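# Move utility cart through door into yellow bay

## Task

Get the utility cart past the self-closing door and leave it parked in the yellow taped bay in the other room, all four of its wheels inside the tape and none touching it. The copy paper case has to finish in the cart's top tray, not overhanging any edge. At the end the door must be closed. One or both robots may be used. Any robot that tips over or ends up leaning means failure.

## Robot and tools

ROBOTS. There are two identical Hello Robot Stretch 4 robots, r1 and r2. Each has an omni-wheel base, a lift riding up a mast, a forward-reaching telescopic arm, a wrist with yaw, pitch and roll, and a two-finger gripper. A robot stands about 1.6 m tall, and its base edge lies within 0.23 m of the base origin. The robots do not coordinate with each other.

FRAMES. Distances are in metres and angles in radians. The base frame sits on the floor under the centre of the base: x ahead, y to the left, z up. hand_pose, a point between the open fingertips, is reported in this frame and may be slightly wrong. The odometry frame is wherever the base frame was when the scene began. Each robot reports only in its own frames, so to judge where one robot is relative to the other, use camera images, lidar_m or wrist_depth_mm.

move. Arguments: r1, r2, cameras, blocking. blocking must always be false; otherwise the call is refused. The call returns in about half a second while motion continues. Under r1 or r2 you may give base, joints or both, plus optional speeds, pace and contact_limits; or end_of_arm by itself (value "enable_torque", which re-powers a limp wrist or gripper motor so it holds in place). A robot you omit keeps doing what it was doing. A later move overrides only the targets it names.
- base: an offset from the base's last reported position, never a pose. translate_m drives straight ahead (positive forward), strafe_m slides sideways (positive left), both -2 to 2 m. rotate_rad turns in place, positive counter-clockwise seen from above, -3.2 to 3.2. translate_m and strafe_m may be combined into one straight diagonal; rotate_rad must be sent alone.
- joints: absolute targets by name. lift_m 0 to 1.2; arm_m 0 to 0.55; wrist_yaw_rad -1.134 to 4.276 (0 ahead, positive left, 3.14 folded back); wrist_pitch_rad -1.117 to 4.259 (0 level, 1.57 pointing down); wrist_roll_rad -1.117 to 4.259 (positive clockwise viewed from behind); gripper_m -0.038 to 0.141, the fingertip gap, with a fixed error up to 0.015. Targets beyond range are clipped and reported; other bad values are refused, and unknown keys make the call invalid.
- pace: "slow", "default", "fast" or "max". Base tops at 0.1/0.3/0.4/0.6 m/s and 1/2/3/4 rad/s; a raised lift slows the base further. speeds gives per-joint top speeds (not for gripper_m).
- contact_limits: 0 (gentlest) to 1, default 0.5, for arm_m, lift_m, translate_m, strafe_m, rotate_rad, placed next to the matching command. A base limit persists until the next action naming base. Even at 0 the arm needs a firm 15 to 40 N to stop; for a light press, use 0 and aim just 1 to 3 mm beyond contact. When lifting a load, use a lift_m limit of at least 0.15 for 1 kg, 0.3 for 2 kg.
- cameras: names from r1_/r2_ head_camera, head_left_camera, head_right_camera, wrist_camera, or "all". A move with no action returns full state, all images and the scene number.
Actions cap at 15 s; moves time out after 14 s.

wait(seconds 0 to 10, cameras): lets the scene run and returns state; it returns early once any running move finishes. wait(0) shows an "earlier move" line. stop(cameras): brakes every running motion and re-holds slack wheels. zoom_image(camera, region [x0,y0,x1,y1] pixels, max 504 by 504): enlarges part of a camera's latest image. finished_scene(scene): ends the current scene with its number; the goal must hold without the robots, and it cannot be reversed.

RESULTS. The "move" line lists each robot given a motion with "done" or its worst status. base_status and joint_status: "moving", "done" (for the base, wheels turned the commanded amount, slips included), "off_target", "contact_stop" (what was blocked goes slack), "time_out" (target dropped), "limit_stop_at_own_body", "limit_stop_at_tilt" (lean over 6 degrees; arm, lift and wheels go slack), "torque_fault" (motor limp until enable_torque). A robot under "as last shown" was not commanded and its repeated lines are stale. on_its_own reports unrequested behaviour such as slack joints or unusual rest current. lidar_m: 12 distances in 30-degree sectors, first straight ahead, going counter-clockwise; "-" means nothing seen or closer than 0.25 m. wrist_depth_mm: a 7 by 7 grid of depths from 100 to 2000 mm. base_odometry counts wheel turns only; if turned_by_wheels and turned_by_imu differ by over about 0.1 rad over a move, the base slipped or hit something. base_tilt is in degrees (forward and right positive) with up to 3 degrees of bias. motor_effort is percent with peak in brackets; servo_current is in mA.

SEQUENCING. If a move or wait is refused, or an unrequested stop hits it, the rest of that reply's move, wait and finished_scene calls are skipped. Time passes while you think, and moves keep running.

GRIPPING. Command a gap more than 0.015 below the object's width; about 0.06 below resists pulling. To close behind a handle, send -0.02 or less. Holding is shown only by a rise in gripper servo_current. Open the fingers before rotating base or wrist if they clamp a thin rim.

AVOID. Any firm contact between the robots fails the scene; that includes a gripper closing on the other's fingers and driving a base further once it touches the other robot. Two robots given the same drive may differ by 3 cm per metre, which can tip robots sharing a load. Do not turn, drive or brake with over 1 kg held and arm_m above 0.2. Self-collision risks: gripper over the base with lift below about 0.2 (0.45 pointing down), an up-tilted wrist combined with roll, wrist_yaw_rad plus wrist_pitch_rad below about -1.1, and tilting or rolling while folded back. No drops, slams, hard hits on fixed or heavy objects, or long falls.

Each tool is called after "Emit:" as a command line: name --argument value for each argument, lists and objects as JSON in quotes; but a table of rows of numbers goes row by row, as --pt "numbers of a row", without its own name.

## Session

Emit:
move --blocking false

Scene clock: 0.00 s.
r1.base_odometry: x=+0.000 y=+0.000 heading=+0.000
r1.turned_by_wheels: +0.000
r1.turned_by_imu: +0.000
r1.base_tilt: forward=-1.6 right=+1.3
r1.lidar_m: 0.96 1.73 2.02 2.40 3.92 1.60 0.85 0.77 0.78 0.89 0.77 0.78
r1.base_status: not commanded
r1.joint_positions: lift_m=+0.124 arm_m=+0.000 wrist_yaw_rad=+3.194 wrist_pitch_rad=+0.002 wrist_roll_rad=+0.000 gripper_m=+0.056
r1.joint_status: not commanded
r1.measured_speeds: all 0
r1.motor_effort: lift_m=+19 arm_m=-4 wheel_0=-2 wheel_1=+1 wheel_2=+0
r1.servo_current: wrist_yaw_rad=59 wrist_pitch_rad=46 wrist_roll_rad=46 gripper_m=39
r1.hand_pose: x=-0.1216 y=+0.0722 z=+0.3019 quat_wxyz=(-0.026, -0.001, +0.000, +1.000) (m; r1's base frame)
r1.wrist_depth_mm: - 135 - - - - - / - 123 135 - - - - / - 121 191 - - - - / 110 136 194 - - - - / 137 - - - 1618 - - / 226 - 190 1098 188 1160 1118 / 224 163 750 798 768 768 759
r2.base_odometry: x=+0.000 y=+0.000 heading=+0.000
r2.turned_by_wheels: +0.000
r2.turned_by_imu: +0.000
r2.base_tilt: forward=-0.6 right=+0.1
r2.lidar_m: 1.29 1.32 1.58 2.33 2.36 2.78 1.41 1.41 2.77 2.39 2.42 1.48
r2.base_status: not commanded
r2.joint_positions: lift_m=+0.200 arm_m=+0.000 wrist_yaw_rad=+3.211 wrist_pitch_rad=+0.001 wrist_roll_rad=+0.000 gripper_m=+0.056
r2.joint_status: not commanded
r2.measured_speeds: all 0
r2.motor_effort: lift_m=+18 arm_m=-4 wheel_0=-1 wheel_1=+1 wheel_2=+1
r2.servo_current: wrist_yaw_rad=46 wrist_pitch_rad=39 wrist_roll_rad=52 gripper_m=52
r2.hand_pose: x=-0.1229 y=+0.0671 z=+0.3779 quat_wxyz=(-0.035, -0.001, +0.000, +0.999) (m; r2's base frame)
r2.wrist_depth_mm: - - 137 - - - - / - - 137 - - - - / - 109 138 - - - - / - 140 175 - - - - / 214 - - - - - - / 213 1281 196 1255 190 1336 1182 / 208 243 866 - - 854 878
pictures: r1_head_camera, r1_head_left_camera, r1_head_right_camera, r1_wrist_camera, r2_head_camera, r2_head_left_camera, r2_head_right_camera, r2_wrist_camera
Images, in order (width x height): r1_head_camera 420x560, r1_head_left_camera 420x672, r1_head_right_camera 420x672, r1_wrist_camera 616x392, r2_head_camera 420x560, r2_head_left_camera 420x672, r2_head_right_camera 420x672, r2_wrist_camera 616x392.

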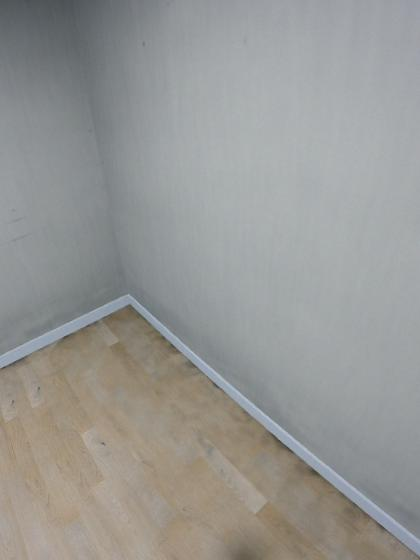

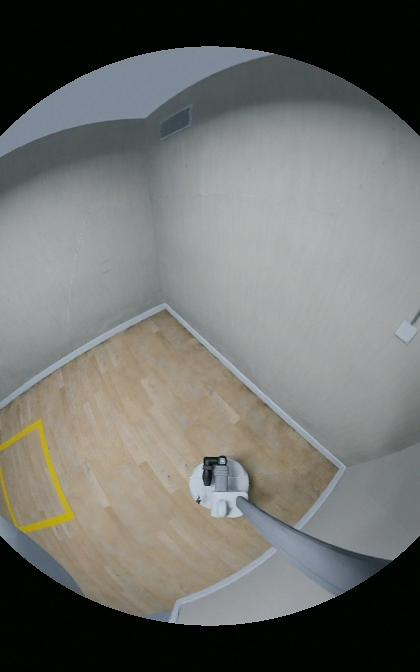

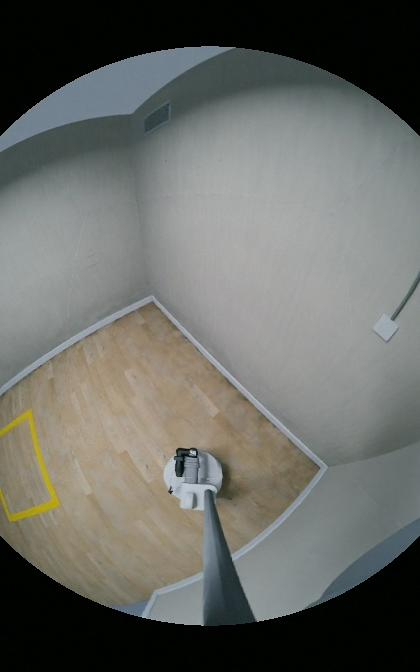

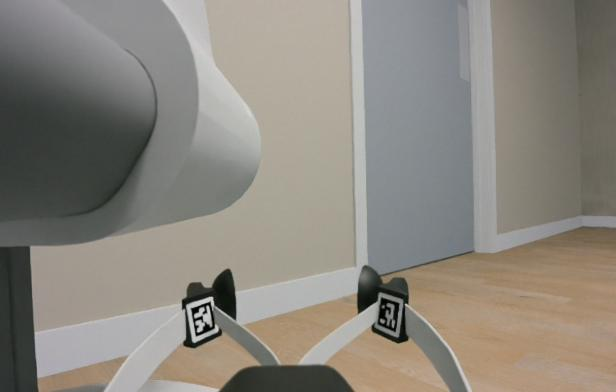

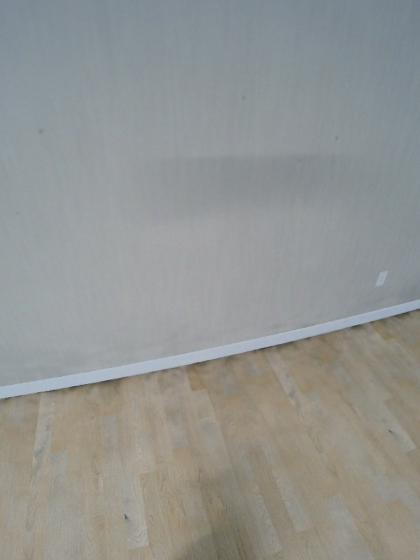

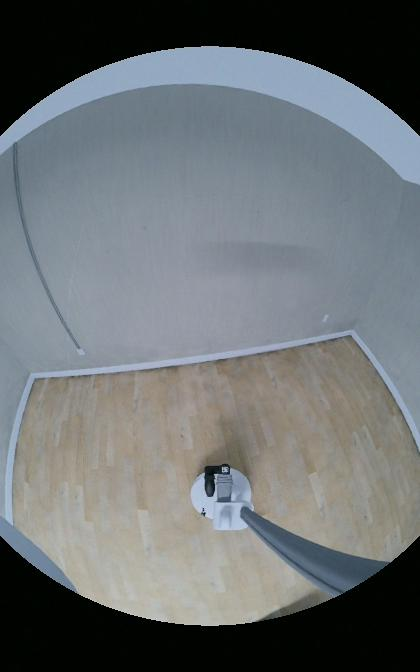

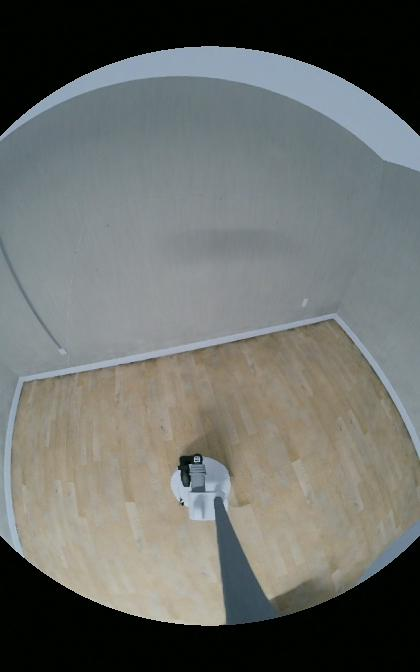

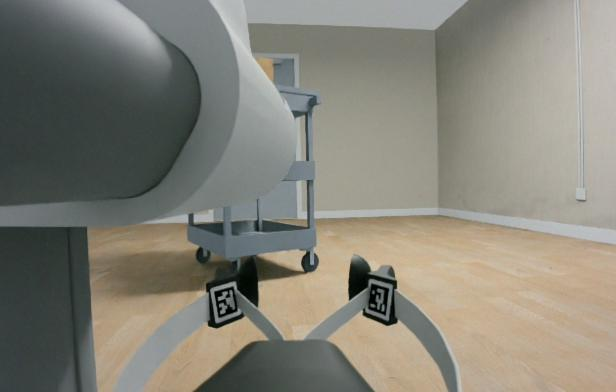

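Emit:
move --r1 '{"base":{"rotate_rad":2.85},"joints":{"lift_m":0.75},"pace":"fast"}' --r2 '{"base":{"rotate_rad":-3.0},"joints":{"lift_m":0.75},"pace":"fast"}' --blocking false

Emit:
wait --seconds 3

Emit:
wait --seconds 2 --cameras '["r1_head_camera","r1_head_left_camera","r2_head_camera","r2_head_left_camera"]'

Scene clock: 18.63 s.
move: r1 moving; r2 moving
r1.base_odometry: x=+0.000 y=+0.000 heading=+0.379
r1.turned_by_wheels: +0.379
r1.turned_by_imu: +0.380
r1.base_tilt: forward=-1.6 right=+1.3
r1.lidar_m: 1.35 2.02 2.22 3.48 2.07 0.95 0.78 0.74 0.86 0.79 0.72 0.87
r1.base_status: rotate_rad moving
r1.joint_positions: lift_m=+0.187 arm_m=+0.000 wrist_yaw_rad=+3.194 wrist_pitch_rad=+0.002 wrist_roll_rad=+0.000 gripper_m=+0.056
r1.joint_status: lift_m moving
r1.measured_speeds: translate_m=+0.001 strafe_m=-0.001 rotate_rad=+1.461 lift_m=+0.244 arm_m=+0.000 wrist_yaw_rad=+0.000 wrist_pitch_rad=+0.000 wrist_roll_rad=+0.000
r1.motor_effort: lift_m=+25(28) arm_m=-4(4) wheel_0=-9(11) wheel_1=-8(9) wheel_2=-8(9)
r1.servo_current: wrist_yaw_rad=46(59) wrist_pitch_rad=39(52) wrist_roll_rad=33(65) gripper_m=39(46)
r1.hand_pose: x=-0.1216 y=+0.0722 z=+0.3649 quat_wxyz=(-0.026, -0.001, +0.000, +1.000) (m; r1's base frame)
r1.wrist_depth_mm: - 135 - - - - - / - 123 135 - - 1205 - / - 121 192 - - 1229 - / 111 136 195 - - 1205 - / 137 - - - - 1205 - / 216 - 190 - 188 1182 1308 / 223 151 189 143 854 866 917
r2.base_odometry: x=+0.000 y=+0.000 heading=-0.379
r2.turned_by_wheels: -0.379
r2.turned_by_imu: -0.367
r2.base_tilt: forward=-0.7 right=+0.0
r2.lidar_m: 1.41 1.28 1.36 1.78 2.35 2.35 3.14 1.40 3.75 2.54 2.39 2.03
r2.base_status: rotate_rad moving
r2.joint_positions: lift_m=+0.263 arm_m=+0.000 wrist_yaw_rad=+3.211 wrist_pitch_rad=+0.001 wrist_roll_rad=+0.000 gripper_m=+0.056
r2.joint_status: lift_m moving
r2.measured_speeds: translate_m=-0.001 strafe_m=+0.001 rotate_rad=-1.461 lift_m=+0.244 arm_m=+0.000 wrist_yaw_rad=+0.000 wrist_pitch_rad=+0.000 wrist_roll_rad=+0.000
r2.motor_effort: lift_m=+24(25) arm_m=-4(4) wheel_0=+13(13) wheel_1=+11(12) wheel_2=+12(12)
r2.servo_current: wrist_yaw_rad=52(52) wrist_pitch_rad=46(46) wrist_roll_rad=52(65) gripper_m=46(52)
r2.hand_pose: x=-0.1229 y=+0.0671 z=+0.4410 quat_wxyz=(-0.035, -0.001, +0.000, +0.999) (m; r2's base frame)
r2.wrist_depth_mm: - - 137 - - - - / - - 137 - - - - / - 110 138 - - - - / - 140 176 - - - - / 215 - - - - - - / 213 1430 195 1499 190 1537 1336 / 208 242 1060 - - 1025 991
pictures: none

Scene clock: 20.60 s.
earlier move: r1 moving; r2 done
r1.base_odometry: x=+0.000 y=+0.000 heading=+2.850
r1.turned_by_wheels: +2.470
r1.turned_by_imu: +2.484
r1.base_tilt: forward=-1.6 right=+1.2
r1.lidar_m: 1.11 0.79 0.75 0.79 0.81 0.75 0.82 1.14 2.03 2.14 2.94 3.02
r1.base_status: done
r1.joint_positions: lift_m=+0.750 arm_m=+0.000 wrist_yaw_rad=+3.194 wrist_pitch_rad=+0.002 wrist_roll_rad=+0.000 gripper_m=+0.056
r1.joint_status: lift_m moving
r1.measured_speeds: all 0
r1.motor_effort: lift_m=+25(28) arm_m=-4(4) wheel_0=-3(11) wheel_1=-2(10) wheel_2=-1(11)
r1.servo_current: wrist_yaw_rad=59(65) wrist_pitch_rad=33(52) wrist_roll_rad=52(65) gripper_m=46(52)
r1.hand_pose: x=-0.1216 y=+0.0722 z=+0.9272 quat_wxyz=(-0.026, -0.001, +0.000, +1.000) (m; r1's base frame)
r1.wrist_depth_mm: - 135 - - - - - / - 121 135 - - - - / - 120 187 - - - - / 111 135 200 - - - - / 137 - - - - - - / 215 - 190 - 187 - - / - 140 - 136 - - -
r2.base_odometry: x=+0.000 y=+0.000 heading=-3.000
r2.turned_by_wheels: -2.621
r2.turned_by_imu: -2.551
r2.base_tilt: forward=-0.7 right=+0.1
r2.lidar_m: 1.39 3.66 2.51 2.39 2.05 1.39 1.32 1.34 1.78 2.35 2.40 3.15
r2.base_status: done
r2.joint_positions: lift_m=+0.750 arm_m=+0.000 wrist_yaw_rad=+3.211 wrist_pitch_rad=+0.001 wrist_roll_rad=+0.000 gripper_m=+0.056
r2.joint_status: all done
r2.measured_speeds: all 0
r2.motor_effort: lift_m=+21(26) arm_m=-4(4) wheel_0=+2(15) wheel_1=+1(15) wheel_2=+3(12)
r2.servo_current: wrist_yaw_rad=46(52) wrist_pitch_rad=39(46) wrist_roll_rad=46(65) gripper_m=46(52)
r2.hand_pose: x=-0.1228 y=+0.0671 z=+0.9276 quat_wxyz=(-0.035, -0.001, +0.000, +0.999) (m; r2's base frame)
r2.wrist_depth_mm: - - 137 - - - - / - 107 137 - - - - / - 113 138 234 - - - / - 140 165 - - - - / 216 - - - - - - / 213 - 189 - 188 - - / 211 122 - - - - -
wait: 1.97 of 3 s (r2 has come to rest)
pictures: none

Scene clock: 20.77 s.
earlier move: r1 done
r1.base_odometry: x=+0.000 y=+0.000 heading=+2.850
r1.turned_by_wheels: +0.000
r1.turned_by_imu: +0.000
r1.base_tilt: forward=-1.6 right=+1.3
r1.lidar_m: 1.10 0.79 0.74 0.80 0.80 0.76 0.81 1.11 2.04 2.13 2.88 2.99
r1.base_status: done
r1.joint_positions: lift_m=+0.750 arm_m=+0.000 wrist_yaw_rad=+3.194 wrist_pitch_rad=+0.002 wrist_roll_rad=+0.000 gripper_m=+0.056
r1.joint_status: all done
r1.measured_speeds: all 0
r1.motor_effort: lift_m=+24(28) arm_m=-4(4) wheel_0=-3(11) wheel_1=-2(10) wheel_2=-1(11)
r1.servo_current: wrist_yaw_rad=39(65) wrist_pitch_rad=39(52) wrist_roll_rad=59(65) gripper_m=39(52)
r1.hand_pose: x=-0.1216 y=+0.0722 z=+0.9272 quat_wxyz=(-0.026, -0.001, +0.000, +1.000) (m; r1's base frame)
r1.wrist_depth_mm: - 135 - - - - - / - 121 135 - - - - / - 120 187 - - - - / 111 135 200 - - - - / 137 - - - - - - / 216 - 190 - 187 - - / - 141 - 136 - - -
r2.base_odometry: x=+0.000 y=+0.000 heading=-3.000
r2.turned_by_wheels: +0.000
r2.turned_by_imu: +0.000
r2.base_tilt: forward=-0.7 right=+0.1
r2.lidar_m: 1.38 3.66 2.51 2.39 2.03 1.41 1.31 1.33 1.77 2.33 2.40 3.15
r2.base_status: done
r2.joint_positions: lift_m=+0.750 arm_m=+0.000 wrist_yaw_rad=+3.211 wrist_pitch_rad=+0.001 wrist_roll_rad=+0.000 gripper_m=+0.056
r2.joint_status: all done
r2.measured_speeds: all 0
r2.motor_effort: lift_m=+21(26) arm_m=-4(4) wheel_0=+2(15) wheel_1=+1(15) wheel_2=+3(12)
r2.servo_current: wrist_yaw_rad=46(52) wrist_pitch_rad=46(46) wrist_roll_rad=59(65) gripper_m=46(52)
r2.hand_pose: x=-0.1228 y=+0.0671 z=+0.9276 quat_wxyz=(-0.035, -0.001, +0.000, +0.999) (m; r2's base frame)
r2.wrist_depth_mm: - - 137 - - - - / - 107 137 - - - - / - 113 138 234 - - - / - 140 164 - - - - / 216 - - - - - - / 213 - 189 - 187 - - / 211 122 - - - - -
wait: 0.17 of 2 s (r1 has come to rest)
pictures: r1_head_camera, r1_head_left_camera, r2_head_camera, r2_head_left_camera
Images, in order (width x height): r1_head_camera 420x560, r1_head_left_camera 420x672, r2_head_camera 420x560, r2_head_left_camera 420x672.

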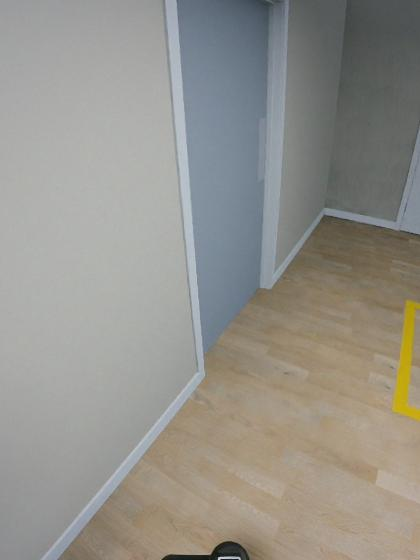

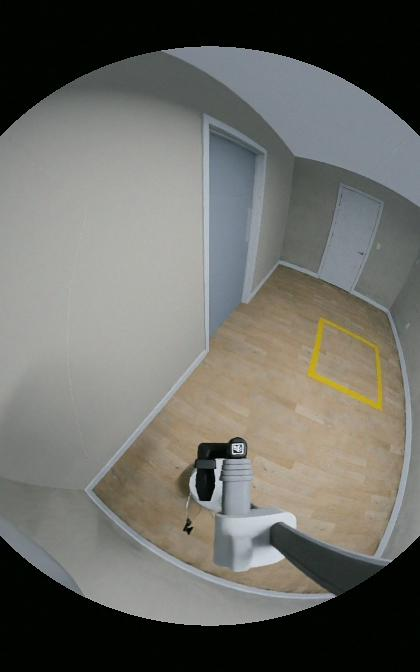

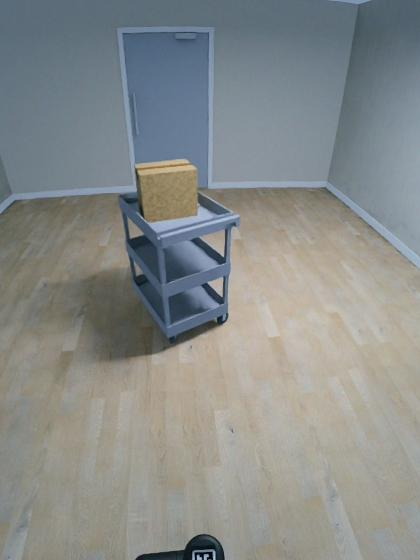

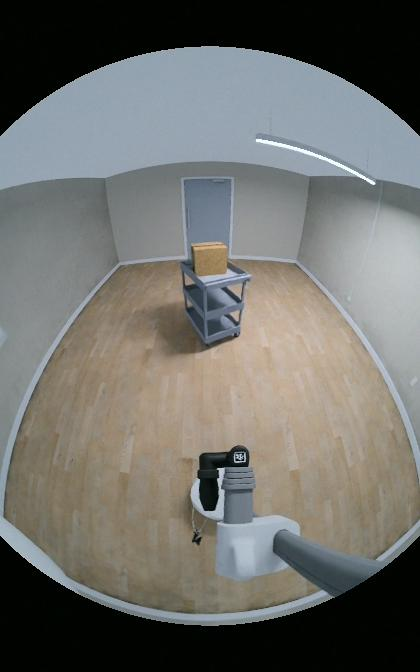

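Emit:
move --r1 '{"base":{"translate_m":1.33,"strafe_m":-1.0},"joints":{"wrist_yaw_rad":0,"gripper_m":-0.02,"lift_m":0.85}}' --r2 '{"base":{"rotate_rad":0.16},"joints":{"wrist_yaw_rad":0,"wrist_roll_rad":1.57,"gripper_m":0.12,"lift_m":0.68}}' --blocking false

Emit:
wait --seconds 3

Emit:
wait --seconds 4

Emit:
move --r1 '{"base":{"rotate_rad":1.03}}' --r2 '{"base":{"translate_m":0.7,"strafe_m":-0.08}}' --blocking false

Emit:
wait --seconds 3

Emit:
wait --seconds 3 --cameras '["r1_head_camera","r1_head_left_camera","r2_head_camera","r2_wrist_camera"]'

Scene clock: 42.33 s.
move: r1 moving; r2 moving
r1.base_odometry: x=-0.020 y=+0.027 heading=+2.849
r1.turned_by_wheels: +0.000
r1.turned_by_imu: +0.000
r1.base_tilt: forward=-1.6 right=+1.2
r1.lidar_m: 1.09 0.79 0.75 0.78 0.84 0.81 0.84 1.20 2.03 2.12 2.89 3.03
r1.base_status: translate_m moving; strafe_m moving
r1.joint_positions: lift_m=+0.788 arm_m=+0.000 wrist_yaw_rad=+2.607 wrist_pitch_rad=+0.002 wrist_roll_rad=+0.000 gripper_m=+0.037
r1.joint_status: lift_m moving; wrist_yaw_rad moving; gripper_m moving
r1.measured_speeds: translate_m=+0.105 strafe_m=-0.079 rotate_rad=-0.002 lift_m=+0.146 arm_m=+0.000 wrist_yaw_rad=-1.821 wrist_pitch_rad=+0.000 wrist_roll_rad=+0.000
r1.motor_effort: lift_m=+26(27) arm_m=-4(4) wheel_0=+8(9) wheel_1=-4(6) wheel_2=-7(9)
r1.servo_current: wrist_yaw_rad=85(124) wrist_pitch_rad=46(46) wrist_roll_rad=52(59) gripper_m=104(104)
r1.hand_pose: x=-0.0328 y=+0.2221 z=+0.9652 quat_wxyz=(+0.264, -0.001, +0.000, +0.965) (m; r1's base frame)
r1.wrist_depth_mm: - - - - - - - / - - - - - - - / - - - - - - - / - - - - - - - / - - - - - - - / - - 189 - 187 - - / - 143 - 138 152 - -
r2.base_odometry: x=+0.000 y=+0.000 heading=-2.844
r2.turned_by_wheels: +0.155
r2.turned_by_imu: +0.152
r2.base_tilt: forward=-0.7 right=+0.1
r2.lidar_m: 1.39 3.14 2.40 2.39 1.74 1.34 1.32 1.40 2.08 2.34 2.52 1.60
r2.base_status: rotate_rad moving
r2.joint_positions: lift_m=+0.712 arm_m=+0.000 wrist_yaw_rad=+2.650 wrist_pitch_rad=+0.001 wrist_roll_rad=+0.588 gripper_m=+0.075
r2.joint_status: lift_m moving; wrist_yaw_rad moving; wrist_roll_rad moving; gripper_m moving
r2.measured_speeds: translate_m=+0.000 strafe_m=-0.001 rotate_rad=+0.163 lift_m=-0.141 arm_m=+0.000 wrist_yaw_rad=-1.732 wrist_pitch_rad=+0.000 wrist_roll_rad=+1.820
r2.motor_effort: lift_m=+14(21) arm_m=-4(4) wheel_0=-5(8) wheel_1=-3(8) wheel_2=-4(9)
r2.servo_current: wrist_yaw_rad=104(137) wrist_pitch_rad=39(46) wrist_roll_rad=78(104) gripper_m=65(72)
r2.hand_pose: x=-0.0421 y=+0.2132 z=+0.8904 quat_wxyz=(+0.233, +0.070, +0.281, +0.928) (m; r2's base frame)
r2.wrist_depth_mm: - - - - - - - / - - - - - - - / - - - - - - - / - - - - - - - / 256 - - - - - 1756 / 246 - 189 - 187 1618 1464 / - - - - - 1397 1205
pictures: none

Scene clock: 44.27 s.
earlier move: r1 moving; r2 done
r1.base_odometry: x=-0.335 y=+0.455 heading=+2.849
r1.turned_by_wheels: +0.000
r1.turned_by_imu: -0.002
r1.base_tilt: forward=-1.6 right=+1.2
r1.lidar_m: 1.31 0.84 0.82 0.85 1.19 1.33 1.39 1.93 1.96 2.04 2.83 3.27
r1.base_status: translate_m moving; strafe_m moving
r1.joint_positions: lift_m=+0.850 arm_m=+0.000 wrist_yaw_rad=+0.003 wrist_pitch_rad=+0.002 wrist_roll_rad=+0.000 gripper_m=-0.019
r1.joint_status: all done
r1.measured_speeds: translate_m=+0.239 strafe_m=-0.180 rotate_rad=-0.001 lift_m=+0.000 arm_m=+0.000 wrist_yaw_rad=+0.000 wrist_pitch_rad=+0.000 wrist_roll_rad=+0.000
r1.motor_effort: lift_m=+24(27) arm_m=-4(4) wheel_0=+6(12) wheel_1=-6(6) wheel_2=-5(9)
r1.servo_current: wrist_yaw_rad=46(137) wrist_pitch_rad=46(52) wrist_roll_rad=52(72) gripper_m=52(124)
r1.hand_pose: x=+0.4595 y=-0.0867 z=+1.0272 quat_wxyz=(+1.000, +0.000, +0.001, +0.001) (m; r1's base frame)
r1.wrist_depth_mm: - - - 1499 - - - / - - - 1499 - - - / - - 1397 - - - - / - - 1464 - - - - / - - - 1499 - - - / - - 183 198 - - - / - 132 163 180 154 - -
r2.base_odometry: x=+0.000 y=+0.000 heading=-2.840
r2.turned_by_wheels: +0.004
r2.turned_by_imu: +0.004
r2.base_tilt: forward=-0.7 right=+0.0
r2.lidar_m: 1.42 3.14 2.44 2.38 1.71 1.34 1.31 1.41 2.10 2.33 2.50 1.59
r2.base_status: done
r2.joint_positions: lift_m=+0.680 arm_m=+0.000 wrist_yaw_rad=+0.003 wrist_pitch_rad=+0.001 wrist_roll_rad=+1.568 gripper_m=+0.120
r2.joint_status: all done
r2.measured_speeds: all 0
r2.motor_effort: lift_m=+14(21) arm_m=-4(4) wheel_0=-2(8) wheel_1=-1(8) wheel_2=-3(9)
r2.servo_current: wrist_yaw_rad=46(137) wrist_pitch_rad=33(46) wrist_roll_rad=46(104) gripper_m=52(117)
r2.hand_pose: x=+0.4596 y=-0.0866 z=+0.8582 quat_wxyz=(+0.708, +0.706, +0.001, +0.001) (m; r2's base frame)
r2.wrist_depth_mm: - - - - - 1661 1160 / - - - - - 1708 1182 / - - - - - 1499 1182 / - - - 1464 1808 1397 1182 / - - - - - 1661 1205 / - - 199 - 213 1537 1205 / - - - - - 1708 1160
wait: 1.93 of 3 s (r2 has come to rest)
pictures: none

Scene clock: 48.27 s.
earlier move: r1 moving
r1.base_odometry: x=-0.982 y=+1.336 heading=+2.850
r1.turned_by_wheels: +0.000
r1.turned_by_imu: -0.003
r1.base_tilt: forward=-1.6 right=+1.2
r1.lidar_m: 1.36 1.07 1.04 1.08 1.37 2.40 2.48 1.94 1.83 1.92 2.34 2.26
r1.base_status: translate_m moving; strafe_m moving
r1.joint_positions: lift_m=+0.850 arm_m=+0.000 wrist_yaw_rad=+0.003 wrist_pitch_rad=+0.002 wrist_roll_rad=+0.000 gripper_m=-0.019
r1.joint_status: all done
r1.measured_speeds: translate_m=+0.049 strafe_m=-0.038 rotate_rad=+0.003 lift_m=+0.000 arm_m=+0.000 wrist_yaw_rad=+0.000 wrist_pitch_rad=+0.000 wrist_roll_rad=+0.000
r1.motor_effort: lift_m=+24(27) arm_m=-4(4) wheel_0=+0(12) wheel_1=-2(8) wheel_2=+0(9)
r1.servo_current: wrist_yaw_rad=39(137) wrist_pitch_rad=39(52) wrist_roll_rad=52(72) gripper_m=46(124)
r1.hand_pose: x=+0.4595 y=-0.0867 z=+1.0272 quat_wxyz=(+1.000, +0.000, +0.001, +0.001) (m; r1's base frame)
r1.wrist_depth_mm: - - - - - 1756 - / - - - - - 1808 - / - - - - - 1756 - / - - - - - 1756 - / - - - - - 1808 - / - - 183 199 - 1808 - / - 133 163 147 154 1808 -
r2.base_odometry: x=+0.000 y=+0.000 heading=-2.840
r2.turned_by_wheels: +0.000
r2.turned_by_imu: +0.001
r2.base_tilt: forward=-0.7 right=+0.1
r2.lidar_m: 1.39 3.14 2.42 2.38 1.73 1.32 1.29 1.44 2.07 2.33 2.49 1.57
r2.base_status: done
r2.joint_positions: lift_m=+0.680 arm_m=+0.000 wrist_yaw_rad=+0.003 wrist_pitch_rad=+0.001 wrist_roll_rad=+1.568 gripper_m=+0.120
r2.joint_status: all done
r2.measured_speeds: all 0
r2.motor_effort: lift_m=+14(21) arm_m=-4(5) wheel_0=-2(8) wheel_1=-1(8) wheel_2=-3(9)
r2.servo_current: wrist_yaw_rad=39(137) wrist_pitch_rad=39(52) wrist_roll_rad=59(104) gripper_m=52(117)
r2.hand_pose: x=+0.4596 y=-0.0866 z=+0.8582 quat_wxyz=(+0.708, +0.706, +0.001, +0.001) (m; r2's base frame)
r2.wrist_depth_mm: - - - - - 1708 1160 / - - - - - 1708 1182 / - - - - - 1464 1205 / - - - 1464 1863 1397 1182 / - - - - - 1618 1205 / - - 198 - 213 1576 1205 / - - - - - 1708 1182
wait: 4.00 s; no rest
pictures: none

Scene clock: 48.77 s.
earlier move: r1 done
move: r1 moving; r2 moving
r1.base_odometry: x=-0.986 y=+1.341 heading=+3.102
r1.turned_by_wheels: +0.253
r1.turned_by_imu: +0.253
r1.base_tilt: forward=-1.6 right=+1.3
r1.lidar_m: 1.13 1.04 1.03 1.11 1.89 2.41 2.16 1.83 1.83 2.11 2.28 2.03
r1.base_status: rotate_rad moving
r1.joint_positions: lift_m=+0.850 arm_m=+0.000 wrist_yaw_rad=+0.002 wrist_pitch_rad=+0.002 wrist_roll_rad=+0.000 gripper_m=-0.019
r1.joint_status: not commanded
r1.measured_speeds: translate_m=-0.001 strafe_m=-0.003 rotate_rad=+0.972 lift_m=+0.000 arm_m=+0.000 wrist_yaw_rad=+0.000 wrist_pitch_rad=+0.000 wrist_roll_rad=+0.000
r1.motor_effort: lift_m=+24(24) arm_m=-3(4) wheel_0=-8(10) wheel_1=-8(9) wheel_2=-7(7)
r1.servo_current: wrist_yaw_rad=59(59) wrist_pitch_rad=39(52) wrist_roll_rad=33(65) gripper_m=59(59)
r1.hand_pose: x=+0.4595 y=-0.0867 z=+1.0272 quat_wxyz=(+1.000, +0.000, +0.001, +0.001) (m; r1's base frame)
r1.wrist_depth_mm: 750 - - - - - - / 750 - - - - - - / 759 - - - - - - / 768 - - - - - - / 778 - - - - - - / 778 - 183 198 181 - - / 768 132 163 146 144 - -
r2.base_odometry: x=-0.031 y=-0.006 heading=-2.840
r2.turned_by_wheels: +0.000
r2.turned_by_imu: +0.000
r2.base_tilt: forward=-0.7 right=+0.1
r2.lidar_m: 1.36 3.17 2.42 2.38 1.72 1.37 1.33 1.47 2.15 2.34 2.51 1.54
r2.base_status: translate_m moving; strafe_m moving
r2.joint_positions: lift_m=+0.680 arm_m=+0.000 wrist_yaw_rad=+0.003 wrist_pitch_rad=+0.001 wrist_roll_rad=+1.568 gripper_m=+0.120
r2.joint_status: not commanded
r2.measured_speeds: translate_m=+0.121 strafe_m=-0.016 rotate_rad=-0.002 lift_m=+0.000 arm_m=+0.000 wrist_yaw_rad=+0.000 wrist_pitch_rad=+0.000 wrist_roll_rad=+0.000
r2.motor_effort: lift_m=+14(14) arm_m=-4(4) wheel_0=+6(9) wheel_1=+7(7) wheel_2=-12(13)
r2.servo_current: wrist_yaw_rad=46(65) wrist_pitch_rad=39(46) wrist_roll_rad=46(59) gripper_m=52(52)
r2.hand_pose: x=+0.4596 y=-0.0866 z=+0.8582 quat_wxyz=(+0.708, +0.706, +0.001, +0.001) (m; r2's base frame)
r2.wrist_depth_mm: - - - - - 1708 1182 / - - - - - 1756 1160 / - - - - - 1499 1182 / - - - 1464 1808 1661 1182 / - - - - - 1618 1182 / - - 198 - 214 1499 1205 / - - - - - 1756 1182
pictures: none

Scene clock: 50.00 s.
earlier move: r1 done; r2 moving
r1.base_odometry: x=-0.986 y=+1.341 heading=-2.404
r1.turned_by_wheels: +0.777
r1.turned_by_imu: +0.782
r1.base_tilt: forward=-1.5 right=+1.3
r1.lidar_m: 1.04 1.07 1.33 2.41 2.49 1.92 1.81 1.86 2.40 2.27 1.43 1.06
r1.base_status: done
r1.joint_positions: lift_m=+0.850 arm_m=+0.000 wrist_yaw_rad=+0.002 wrist_pitch_rad=+0.002 wrist_roll_rad=+0.000 gripper_m=-0.019
r1.joint_status: not commanded
r1.measured_speeds: all 0
r1.motor_effort: lift_m=+23(24) arm_m=-4(4) wheel_0=-1(10) wheel_1=-2(9) wheel_2=+1(8)
r1.servo_current: wrist_yaw_rad=46(65) wrist_pitch_rad=39(52) wrist_roll_rad=52(65) gripper_m=46(59)
r1.hand_pose: x=+0.4595 y=-0.0867 z=+1.0272 quat_wxyz=(+1.000, +0.000, +0.001, +0.001) (m; r1's base frame)
r1.wrist_depth_mm: - - - - - 798 - / - - - - 820 798 - / - - - - 820 820 - / - - - - 831 820 - / - - - - 831 788 - / - - 183 198 171 - - / - 132 163 146 144 - -
r2.base_odometry: x=-0.336 y=-0.064 heading=-2.840
r2.turned_by_wheels: +0.000
r2.turned_by_imu: +0.000
r2.base_tilt: forward=-0.6 right=+0.1
r2.lidar_m: 1.02 3.13 2.45 2.37 2.17 1.68 1.63 1.77 2.37 2.33 2.51 1.20
r2.base_status: translate_m moving; strafe_m moving
r2.joint_positions: lift_m=+0.680 arm_m=+0.000 wrist_yaw_rad=+0.003 wrist_pitch_rad=+0.001 wrist_roll_rad=+1.568 gripper_m=+0.120
r2.joint_status: not commanded
r2.measured_speeds: translate_m=+0.299 strafe_m=-0.034 rotate_rad=-0.001 lift_m=+0.000 arm_m=+0.000 wrist_yaw_rad=+0.000 wrist_pitch_rad=+0.000 wrist_roll_rad=+0.000
r2.motor_effort: lift_m=+14(14) arm_m=-4(5) wheel_0=+7(13) wheel_1=+5(8) wheel_2=-10(15)
r2.servo_current: wrist_yaw_rad=39(65) wrist_pitch_rad=39(46) wrist_roll_rad=52(59) gripper_m=59(59)
r2.hand_pose: x=+0.4596 y=-0.0866 z=+0.8582 quat_wxyz=(+0.708, +0.706, +0.001, +0.001) (m; r2's base frame)
r2.wrist_depth_mm: - - - - - 1661 1160 / - - - - - 1618 1118 / - - - 1160 - 1308 1078 / - - - 1160 1537 904 - / - - - 1336 - 1430 1160 / - - 199 - 214 1537 1205 / - - - - - 1756 1205
wait: 1.23 of 3 s (r1 has come to rest)
pictures: none

Scene clock: 52.10 s.
earlier move: r2 done
r1.base_odometry: x=-0.986 y=+1.341 heading=-2.404
r1.turned_by_wheels: +0.000
r1.turned_by_imu: +0.000
r1.base_tilt: forward=-1.6 right=+1.2
r1.lidar_m: 1.02 1.07 1.35 2.39 2.49 1.90 1.81 1.91 2.40 2.27 1.42 1.05
r1.base_status: done
r1.joint_positions: lift_m=+0.850 arm_m=+0.000 wrist_yaw_rad=+0.002 wrist_pitch_rad=+0.002 wrist_roll_rad=+0.000 gripper_m=-0.019
r1.joint_status: not commanded
r1.measured_speeds: all 0
r1.motor_effort: lift_m=+23(24) arm_m=-3(4) wheel_0=-1(10) wheel_1=-2(9) wheel_2=+1(8)
r1.servo_current: wrist_yaw_rad=39(65) wrist_pitch_rad=39(52) wrist_roll_rad=46(72) gripper_m=59(59)
r1.hand_pose: x=+0.4595 y=-0.0867 z=+1.0272 quat_wxyz=(+1.000, +0.000, +0.001, +0.001) (m; r1's base frame)
r1.wrist_depth_mm: - - - - - 798 - / - - - - 820 809 - / - - - - 820 820 - / - - - - 831 831 - / - - - - 831 788 - / - - 183 198 171 - - / - 132 163 147 144 - -
r2.base_odometry: x=-0.692 y=-0.132 heading=-2.840
r2.turned_by_wheels: +0.000
r2.turned_by_imu: +0.001
r2.base_tilt: forward=-0.7 right=+0.1
r2.lidar_m: 0.70 3.12 2.46 2.39 2.60 2.04 2.01 2.19 2.37 2.32 2.52 0.81
r2.base_status: done
r2.joint_positions: lift_m=+0.680 arm_m=+0.000 wrist_yaw_rad=+0.003 wrist_pitch_rad=+0.001 wrist_roll_rad=+1.568 gripper_m=+0.120
r2.joint_status: not commanded
r2.measured_speeds: all 0
r2.motor_effort: lift_m=+14(14) arm_m=-4(5) wheel_0=+4(13) wheel_1=+3(8) wheel_2=-4(15)
r2.servo_current: wrist_yaw_rad=46(65) wrist_pitch_rad=39(46) wrist_roll_rad=52(59) gripper_m=52(59)
r2.hand_pose: x=+0.4596 y=-0.0866 z=+0.8582 quat_wxyz=(+0.708, +0.706, +0.001, +0.001) (m; r2's base frame)
r2.wrist_depth_mm: - - - - - 1708 1160 / - - - 640 - 654 1182 / - - - 615 - 609 904 / - - 788 569 - 569 569 / - - 778 544 - - 539 / - - 199 466 200 525 580 / - - - - - 1756 1182
wait: 2.10 of 3 s (r2 has come to rest)
pictures: r1_head_camera, r1_head_left_camera, r2_head_camera, r2_wrist_camera
Images, in order (width x height): r1_head_camera 420x560, r1_head_left_camera 420x672, r2_head_camera 420x560, r2_wrist_camera 616x392.

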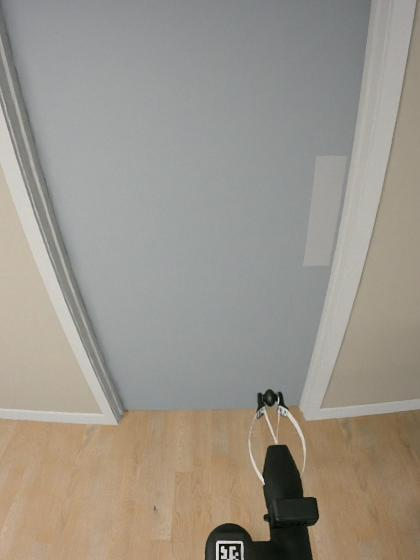

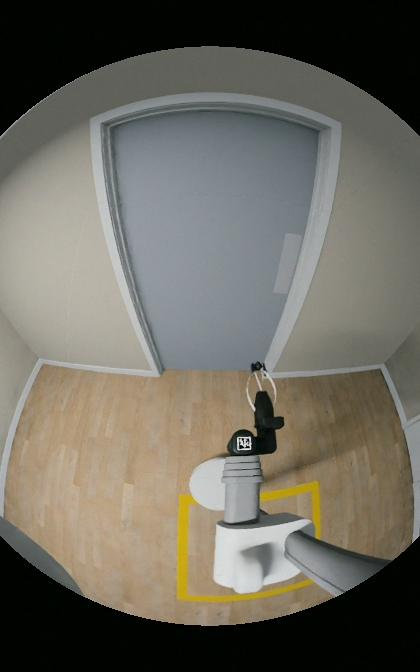

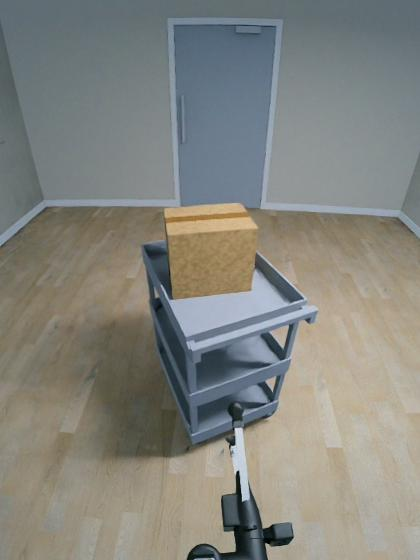

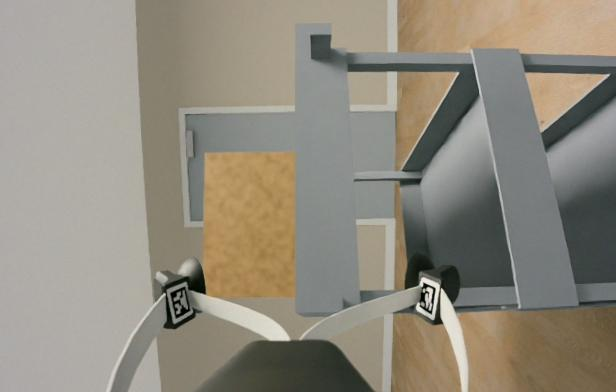

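Emit:
move --r2 '{"base":{"translate_m":0.29,"strafe_m":-0.04},"pace":"slow"}' --blocking false

Emit:
move --r1 '{"base":{"translate_m":0.6},"contact_limits":{"translate_m":0.8},"pace":"default"}' --blocking false

Emit:
wait --seconds 4 --cameras '["r1_head_camera","r2_wrist_camera"]'

Emit:
wait --seconds 2 --cameras '["r1_head_camera","r2_wrist_camera","r2_head_camera"]'

Scene clock: 60.63 s.
move: r2 moving
r1: as last shown
r1.base_tilt: forward=-1.6 right=+1.3
r1.lidar_m: 1.01 1.07 1.35 2.41 2.51 1.92 1.81 1.89 2.39 2.29 1.42 1.04
r1.motor_effort: lift_m=+23(24) arm_m=-4(4) wheel_0=-1(1) wheel_1=-2(2) wheel_2=+1(1)
r1.servo_current: wrist_yaw_rad=46(72) wrist_pitch_rad=39(46) wrist_roll_rad=59(59) gripper_m=46(59)
r1.wrist_depth_mm: - - - - - 798 - / - - - - 820 820 - / - - - - 820 820 - / - - - - 831 842 - / - - - - 831 798 - / - - 183 198 170 - - / - 132 163 146 144 - -
r2.base_odometry: x=-0.704 y=-0.134 heading=-2.840
r2.turned_by_wheels: +0.000
r2.turned_by_imu: +0.001
r2.base_tilt: forward=-0.7 right=+0.1
r2.lidar_m: 0.68 3.17 2.44 2.39 2.60 2.07 2.03 2.16 2.34 2.31 2.49 0.78
r2.base_status: translate_m moving; strafe_m moving
r2.joint_positions: lift_m=+0.680 arm_m=+0.000 wrist_yaw_rad=+0.003 wrist_pitch_rad=+0.001 wrist_roll_rad=+1.568 gripper_m=+0.120
r2.joint_status: not commanded
r2.measured_speeds: translate_m=+0.048 strafe_m=-0.007 rotate_rad=+0.000 lift_m=+0.000 arm_m=+0.000 wrist_yaw_rad=+0.000 wrist_pitch_rad=+0.000 wrist_roll_rad=+0.000
r2.motor_effort: lift_m=+14(14) arm_m=-4(4) wheel_0=+11(11) wheel_1=+5(6) wheel_2=-9(9)
r2.servo_current: wrist_yaw_rad=52(52) wrist_pitch_rad=39(39) wrist_roll_rad=46(52) gripper_m=52(59)
r2.hand_pose: x=+0.4596 y=-0.0866 z=+0.8582 quat_wxyz=(+0.708, +0.706, +0.001, +0.001) (m; r2's base frame)
r2.wrist_depth_mm: - - - - - 1661 1138 / - - - 634 - 634 1098 / - - - 591 - 603 603 / - - 798 569 - 554 559 / - - 778 535 - - 530 / - - 200 455 200 517 517 / - - - - - 1708 1205
pictures: none

Scene clock: 61.13 s.
earlier move: r2 moving
move: r1 moving
r1.base_odometry: x=-1.009 y=+1.320 heading=-2.403
r1.turned_by_wheels: +0.000
r1.turned_by_imu: +0.000
r1.base_tilt: forward=-1.6 right=+1.3
r1.lidar_m: 0.99 1.04 1.30 2.42 2.50 1.96 1.82 1.93 2.41 2.28 1.39 1.04
r1.base_status: translate_m moving
r1.joint_positions: lift_m=+0.850 arm_m=+0.000 wrist_yaw_rad=+0.002 wrist_pitch_rad=+0.002 wrist_roll_rad=+0.000 gripper_m=-0.019
r1.joint_status: not commanded
r1.measured_speeds: translate_m=+0.121 strafe_m=+0.000 rotate_rad=+0.002 lift_m=+0.000 arm_m=+0.000 wrist_yaw_rad=+0.000 wrist_pitch_rad=+0.000 wrist_roll_rad=+0.000
r1.motor_effort: lift_m=+23(24) arm_m=-3(4) wheel_0=+5(7) wheel_1=+6(7) wheel_2=-8(9)
r1.servo_current: wrist_yaw_rad=59(59) wrist_pitch_rad=52(52) wrist_roll_rad=52(59) gripper_m=46(59)
r1.contact_limits: translate_m 0.8
r1.hand_pose: x=+0.4595 y=-0.0867 z=+1.0272 quat_wxyz=(+1.000, +0.000, +0.001, +0.001) (m; r1's base frame)
r1.wrist_depth_mm: - - - - - 778 - / - - - - 798 778 - / - - - - 788 778 - / - - - - 798 778 - / - - - - 809 778 - / - - 183 198 170 778 - / - 132 163 147 144 723 -
r2.base_odometry: x=-0.742 y=-0.140 heading=-2.840
r2.turned_by_wheels: +0.000
r2.turned_by_imu: +0.000
r2.base_tilt: forward=-0.7 right=+0.1
r2.lidar_m: 0.65 3.14 2.47 2.40 2.60 2.11 2.05 2.23 2.36 2.31 2.49 0.73
r2.base_status: translate_m moving; strafe_m moving
r2.joint_positions: lift_m=+0.680 arm_m=+0.000 wrist_yaw_rad=+0.003 wrist_pitch_rad=+0.001 wrist_roll_rad=+1.568 gripper_m=+0.120
r2.joint_status: not commanded
r2.measured_speeds: translate_m=+0.099 strafe_m=-0.015 rotate_rad=-0.002 lift_m=+0.000 arm_m=+0.000 wrist_yaw_rad=+0.000 wrist_pitch_rad=+0.000 wrist_roll_rad=+0.000
r2.motor_effort: lift_m=+14(14) arm_m=-4(4) wheel_0=+5(10) wheel_1=+5(8) wheel_2=-9(11)
r2.servo_current: wrist_yaw_rad=33(59) wrist_pitch_rad=39(46) wrist_roll_rad=52(59) gripper_m=52(52)
r2.hand_pose: x=+0.4596 y=-0.0866 z=+0.8582 quat_wxyz=(+0.708, +0.706, +0.001, +0.001) (m; r2's base frame)
r2.wrist_depth_mm: - - - - - 1576 1160 / - - - 591 - 603 1078 / - - - 559 - 569 554 / - - 759 530 - - 530 / - - 741 504 1118 - 504 / - - 200 430 200 484 484 / - - - - - 1756 1182
pictures: none

Scene clock: 64.13 s.
earlier move: r1 done; r2 moving
r1.base_odometry: x=-1.430 y=+0.937 heading=-2.403
r1.turned_by_wheels: +0.000
r1.turned_by_imu: +0.000
r1.base_tilt: forward=-1.6 right=+1.3
r1.lidar_m: 0.43 0.45 0.62 1.36 2.53 2.52 2.43 2.53 2.41 1.67 0.55 0.45
r1.base_status: done
r1.joint_positions: lift_m=+0.850 arm_m=+0.000 wrist_yaw_rad=+0.002 wrist_pitch_rad=+0.002 wrist_roll_rad=+0.000 gripper_m=-0.019
r1.joint_status: not commanded
r1.measured_speeds: all 0
r1.motor_effort: lift_m=+23(24) arm_m=-3(4) wheel_0=+2(8) wheel_1=+1(7) wheel_2=+1(10)
r1.servo_current: wrist_yaw_rad=39(72) wrist_pitch_rad=39(52) wrist_roll_rad=65(65) gripper_m=52(59)
r1.contact_limits: translate_m 0.8
r1.hand_pose: x=+0.4595 y=-0.0867 z=+1.0272 quat_wxyz=(+1.000, +0.000, +0.001, +0.001) (m; r1's base frame)
r1.wrist_depth_mm: 229 229 229 231 232 232 234 / 228 229 230 232 233 232 234 / 230 229 230 233 233 235 235 / 230 231 232 233 233 235 235 / 231 232 233 235 235 235 235 / 230 231 232 198 235 236 237 / 232 232 234 183 154 236 237
r2.base_odometry: x=-0.980 y=-0.180 heading=-2.840
r2.turned_by_wheels: +0.000
r2.turned_by_imu: +0.001
r2.base_tilt: forward=-0.7 right=+0.1
r2.lidar_m: 0.40 0.98 2.49 2.41 2.61 2.36 2.31 2.50 2.34 2.31 2.50 0.48
r2.base_status: translate_m moving; strafe_m moving
r2.joint_positions: lift_m=+0.680 arm_m=+0.000 wrist_yaw_rad=+0.003 wrist_pitch_rad=+0.001 wrist_roll_rad=+1.568 gripper_m=+0.120
r2.joint_status: not commanded
r2.measured_speeds: all 0
r2.motor_effort: lift_m=+14(14) arm_m=-4(4) wheel_0=+6(10) wheel_1=+5(8) wheel_2=-7(11)
r2.servo_current: wrist_yaw_rad=46(59) wrist_pitch_rad=39(52) wrist_roll_rad=46(59) gripper_m=52(59)
r2.hand_pose: x=+0.4596 y=-0.0866 z=+0.8582 quat_wxyz=(+0.708, +0.706, +0.001, +0.001) (m; r2's base frame)
r2.wrist_depth_mm: - - - 357 379 1366 394 / - - - 329 - 1661 525 / - - - 312 325 798 - / - - 521 244 301 891 - / - - 512 232 289 - - / - - 200 219 200 - - / - - 500 - - 768 -
wait: 3.00 of 4 s (r1 has come to rest)
pictures: r1_head_camera, r2_wrist_camera
Images, in order (width x height): r1_head_camera 420x560, r2_wrist_camera 616x392.

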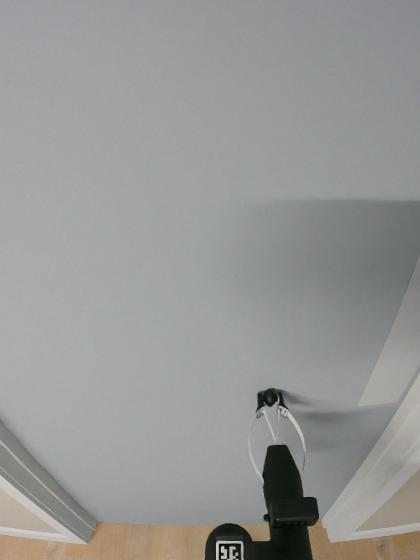

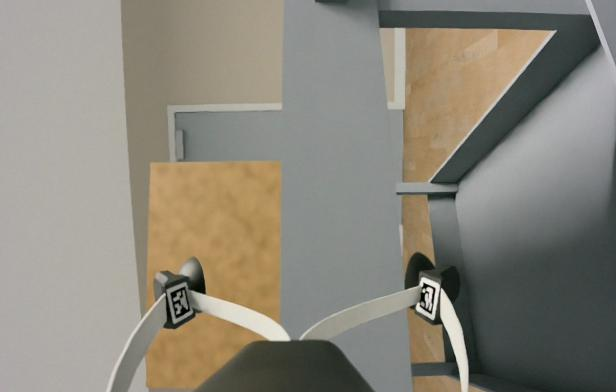

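Scene clock: 64.33 s.
earlier move: r2 done
r1.base_odometry: x=-1.430 y=+0.937 heading=-2.403
r1.turned_by_wheels: +0.000
r1.turned_by_imu: +0.000
r1.base_tilt: forward=-1.6 right=+1.3
r1.lidar_m: 0.44 0.46 0.62 1.39 2.53 2.52 2.41 2.52 2.40 1.64 0.56 0.45
r1.base_status: done
r1.joint_positions: lift_m=+0.850 arm_m=+0.000 wrist_yaw_rad=+0.002 wrist_pitch_rad=+0.002 wrist_roll_rad=+0.000 gripper_m=-0.019
r1.joint_status: not commanded
r1.measured_speeds: all 0
r1.motor_effort: lift_m=+23(24) arm_m=-4(4) wheel_0=+2(8) wheel_1=+1(7) wheel_2=+1(10)
r1.servo_current: wrist_yaw_rad=39(72) wrist_pitch_rad=46(52) wrist_roll_rad=52(65) gripper_m=46(59)
r1.contact_limits: translate_m 0.8
r1.hand_pose: x=+0.4595 y=-0.0867 z=+1.0272 quat_wxyz=(+1.000, +0.000, +0.001, +0.001) (m; r1's base frame)
r1.wrist_depth_mm: 229 229 230 231 231 232 234 / 229 230 230 232 232 234 235 / 230 230 230 232 234 234 236 / 229 231 233 234 234 234 236 / 231 231 232 233 234 235 236 / 231 232 232 198 235 236 236 / 232 232 234 183 154 236 238
r2.base_odometry: x=-0.980 y=-0.180 heading=-2.840
r2.turned_by_wheels: +0.000
r2.turned_by_imu: +0.000
r2.base_tilt: forward=-0.6 right=+0.1
r2.lidar_m: 0.41 3.16 2.48 2.39 2.61 2.36 2.30 2.49 2.34 2.30 2.47 0.49
r2.base_status: done
r2.joint_positions: lift_m=+0.680 arm_m=+0.000 wrist_yaw_rad=+0.003 wrist_pitch_rad=+0.001 wrist_roll_rad=+1.568 gripper_m=+0.120
r2.joint_status: not commanded
r2.measured_speeds: all 0
r2.motor_effort: lift_m=+14(14) arm_m=-4(4) wheel_0=+5(10) wheel_1=+4(8) wheel_2=-6(11)
r2.servo_current: wrist_yaw_rad=52(59) wrist_pitch_rad=39(52) wrist_roll_rad=52(59) gripper_m=52(59)
r2.hand_pose: x=+0.4596 y=-0.0866 z=+0.8582 quat_wxyz=(+0.708, +0.706, +0.001, +0.001) (m; r2's base frame)
r2.wrist_depth_mm: - - - 359 379 1397 394 / - - - 329 - 1708 525 / - - - 312 325 798 - / - - 521 244 301 917 - / - - 517 232 287 - - / - - 200 220 200 - - / - - 496 - - 768 -
wait: 0.20 of 2 s (r2 has come to rest)
pictures: r1_head_camera, r2_head_camera, r2_wrist_camera
Images, in order (width x height): r1_head_camera 420x560, r2_head_camera 420x560, r2_wrist_camera 616x392.

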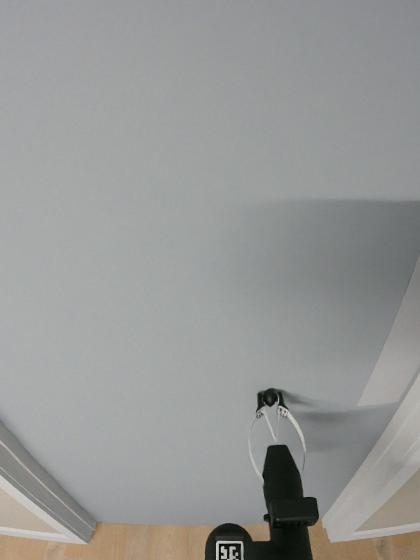

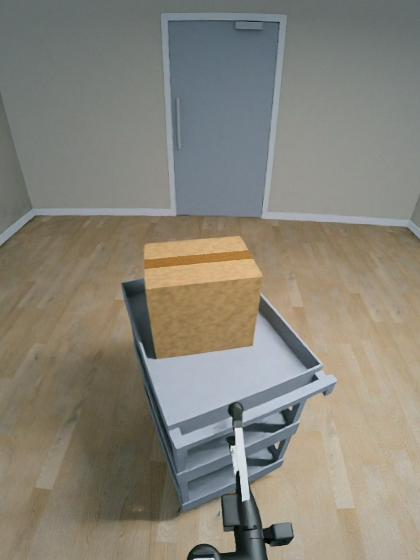

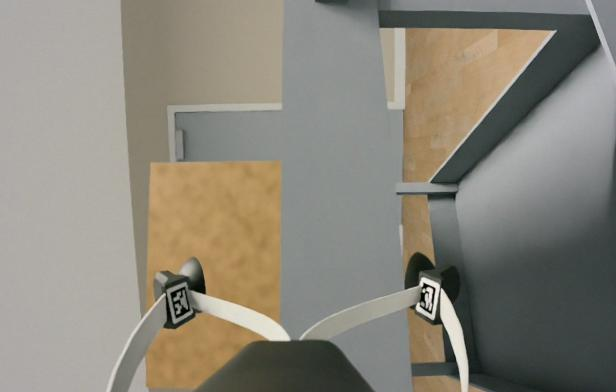

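Emit:
move --r2 '{"base":{"translate_m":0.06},"pace":"slow"}' --r1 '{"base":{"translate_m":0.7},"contact_limits":{"translate_m":0.9},"pace":"slow"}' --blocking false

Emit:
wait --seconds 3

Emit:
move --r2 '{"joints":{"gripper_m":-0.03}}' --blocking false

Emit:
wait --seconds 3

Emit:
wait --seconds 4 --cameras '["r1_head_camera","r1_head_right_camera","r2_head_camera"]'

Scene clock: 70.13 s.
move: r1 moving; r2 moving
r1.base_odometry: x=-1.438 y=+0.929 heading=-2.403
r1.turned_by_wheels: +0.001
r1.turned_by_imu: +0.000
r1.base_tilt: forward=-1.7 right=+1.3
r1.lidar_m: 0.43 0.45 0.63 1.35 2.51 2.56 2.43 2.53 2.41 1.60 0.55 0.44
r1.base_status: translate_m moving
r1.joint_positions: lift_m=+0.850 arm_m=+0.000 wrist_yaw_rad=+0.002 wrist_pitch_rad=+0.002 wrist_roll_rad=+0.000 gripper_m=-0.020
r1.joint_status: not commanded
r1.measured_speeds: translate_m=+0.047 strafe_m=+0.000 rotate_rad=+0.000 lift_m=+0.000 arm_m=+0.000 wrist_yaw_rad=+0.000 wrist_pitch_rad=+0.000 wrist_roll_rad=+0.000
r1.motor_effort: lift_m=+23(23) arm_m=+4(4) wheel_0=+11(11) wheel_1=+6(7) wheel_2=-12(12)
r1.servo_current: wrist_yaw_rad=26(59) wrist_pitch_rad=33(46) wrist_roll_rad=65(65) gripper_m=46(52)
r1.contact_limits: translate_m 0.9
r1.hand_pose: x=+0.4595 y=-0.0867 z=+1.0272 quat_wxyz=(+1.000, +0.000, +0.001, +0.001) (m; r1's base frame)
r1.wrist_depth_mm: 217 220 223 225 227 230 231 / 218 220 224 226 228 230 233 / 219 221 223 224 229 231 233 / 219 222 223 227 229 232 234 / 220 221 225 228 229 231 234 / 220 222 195 205 231 234 235 / 221 158 225 182 169 232 236
r2.base_odometry: x=-0.992 y=-0.183 heading=-2.839
r2.turned_by_wheels: +0.000
r2.turned_by_imu: +0.001
r2.base_tilt: forward=-0.7 right=+0.1
r2.lidar_m: 0.38 3.18 2.49 2.39 2.60 2.38 2.31 2.51 2.36 2.30 2.47 0.48
r2.base_status: translate_m moving
r2.joint_positions: lift_m=+0.680 arm_m=+0.000 wrist_yaw_rad=+0.003 wrist_pitch_rad=+0.001 wrist_roll_rad=+1.568 gripper_m=+0.120
r2.joint_status: not commanded
r2.measured_speeds: translate_m=+0.049 strafe_m=+0.000 rotate_rad=-0.002 lift_m=+0.000 arm_m=+0.000 wrist_yaw_rad=+0.000 wrist_pitch_rad=+0.000 wrist_roll_rad=+0.000
r2.motor_effort: lift_m=+14(14) arm_m=-4(4) wheel_0=+5(9) wheel_1=+5(7) wheel_2=-9(11)
r2.servo_current: wrist_yaw_rad=52(52) wrist_pitch_rad=39(46) wrist_roll_rad=46(65) gripper_m=52(52)
r2.hand_pose: x=+0.4596 y=-0.0866 z=+0.8582 quat_wxyz=(+0.708, +0.706, +0.001, +0.001) (m; r2's base frame)
r2.wrist_depth_mm: - - - 336 362 1618 455 / - - - 319 334 1756 500 / - - - 301 310 768 - / - - 508 285 293 854 - / - - 500 222 276 - - / - - 200 208 198 - - / - - 488 - - 809 -
pictures: none

Scene clock: 71.47 s.
earlier move: r1 limit_stop_at_tilt; r2 done
r1.base_odometry: x=-1.457 y=+0.919 heading=-2.518
r1.turned_by_wheels: -0.115
r1.turned_by_imu: -0.021
r1.base_tilt: forward=-1.5 right=+1.2
r1.lidar_m: 0.42 0.43 0.59 1.22 2.47 2.56 2.42 2.53 2.43 1.73 0.56 0.45
r1.base_status: translate_m limit_stop_at_tilt
r1.joint_positions: lift_m=+0.850 arm_m=-0.001 wrist_yaw_rad=-0.017 wrist_pitch_rad=+0.006 wrist_roll_rad=+0.000 gripper_m=-0.020
r1.joint_status: not commanded
r1.measured_speeds: translate_m=-0.257 strafe_m=-0.042 rotate_rad=-0.448 lift_m=+0.000 arm_m=+0.000 wrist_yaw_rad=+0.000 wrist_pitch_rad=-0.170 wrist_roll_rad=+0.000
r1.on_its_own: the wheels are slack since a limit_stop_at_tilt; lift_m is slack since a limit_stop_at_tilt; arm_m is slack since a limit_stop_at_tilt
r1.motor_effort: lift_m=+19(24) arm_m=+4(9) wheel_0=+1(12) wheel_1=-1(11) wheel_2=+1(26)
r1.servo_current: wrist_yaw_rad=111(130) wrist_pitch_rad=39(124) wrist_roll_rad=65(65) gripper_m=46(52)
r1.contact_limits: translate_m 0.9
r1.hand_pose: x=+0.4564 y=-0.0922 z=+1.0260 quat_wxyz=(+1.000, +0.000, +0.003, -0.008) (m; r1's base frame)
r1.wrist_depth_mm: 212 218 222 226 232 236 241 / 213 218 223 227 232 236 241 / 213 218 224 227 231 236 242 / 214 217 224 229 233 237 243 / 215 219 224 228 234 237 244 / 214 219 206 198 234 240 245 / 216 155 224 168 157 240 245
r2.base_odometry: x=-1.037 y=-0.197 heading=-2.839
r2.turned_by_wheels: +0.000
r2.turned_by_imu: +0.000
r2.base_tilt: forward=-0.7 right=+0.1
r2.lidar_m: 0.33 0.76 2.46 2.40 2.61 2.39 2.37 2.58 2.34 2.31 2.50 0.44
r2.base_status: done
r2.joint_positions: lift_m=+0.680 arm_m=+0.000 wrist_yaw_rad=+0.001 wrist_pitch_rad=+0.001 wrist_roll_rad=+1.568 gripper_m=+0.120
r2.joint_status: not commanded
r2.measured_speeds: all 0
r2.motor_effort: lift_m=+14(14) arm_m=-4(4) wheel_0=+5(9) wheel_1=+5(7) wheel_2=-8(11)
r2.servo_current: wrist_yaw_rad=39(59) wrist_pitch_rad=39(46) wrist_roll_rad=59(65) gripper_m=52(59)
r2.hand_pose: x=+0.4594 y=-0.0870 z=+0.8582 quat_wxyz=(+0.708, +0.706, +0.001, +0.000) (m; r2's base frame)
r2.wrist_depth_mm: - - - 286 303 1661 1205 / - - - 270 279 1661 492 / - - - 196 264 1661 - / - 466 466 187 247 820 - / - 459 455 178 235 842 - / - 449 200 166 195 - - / - - 439 - 216 759 -
wait: 1.33 of 3 s (r2 has come to rest)
pictures: none

not run: a stop that you did not command came earlier in this reply.

not run: a stop that you did not command came earlier in this reply.

not run: a stop that you did not command came earlier in this reply.


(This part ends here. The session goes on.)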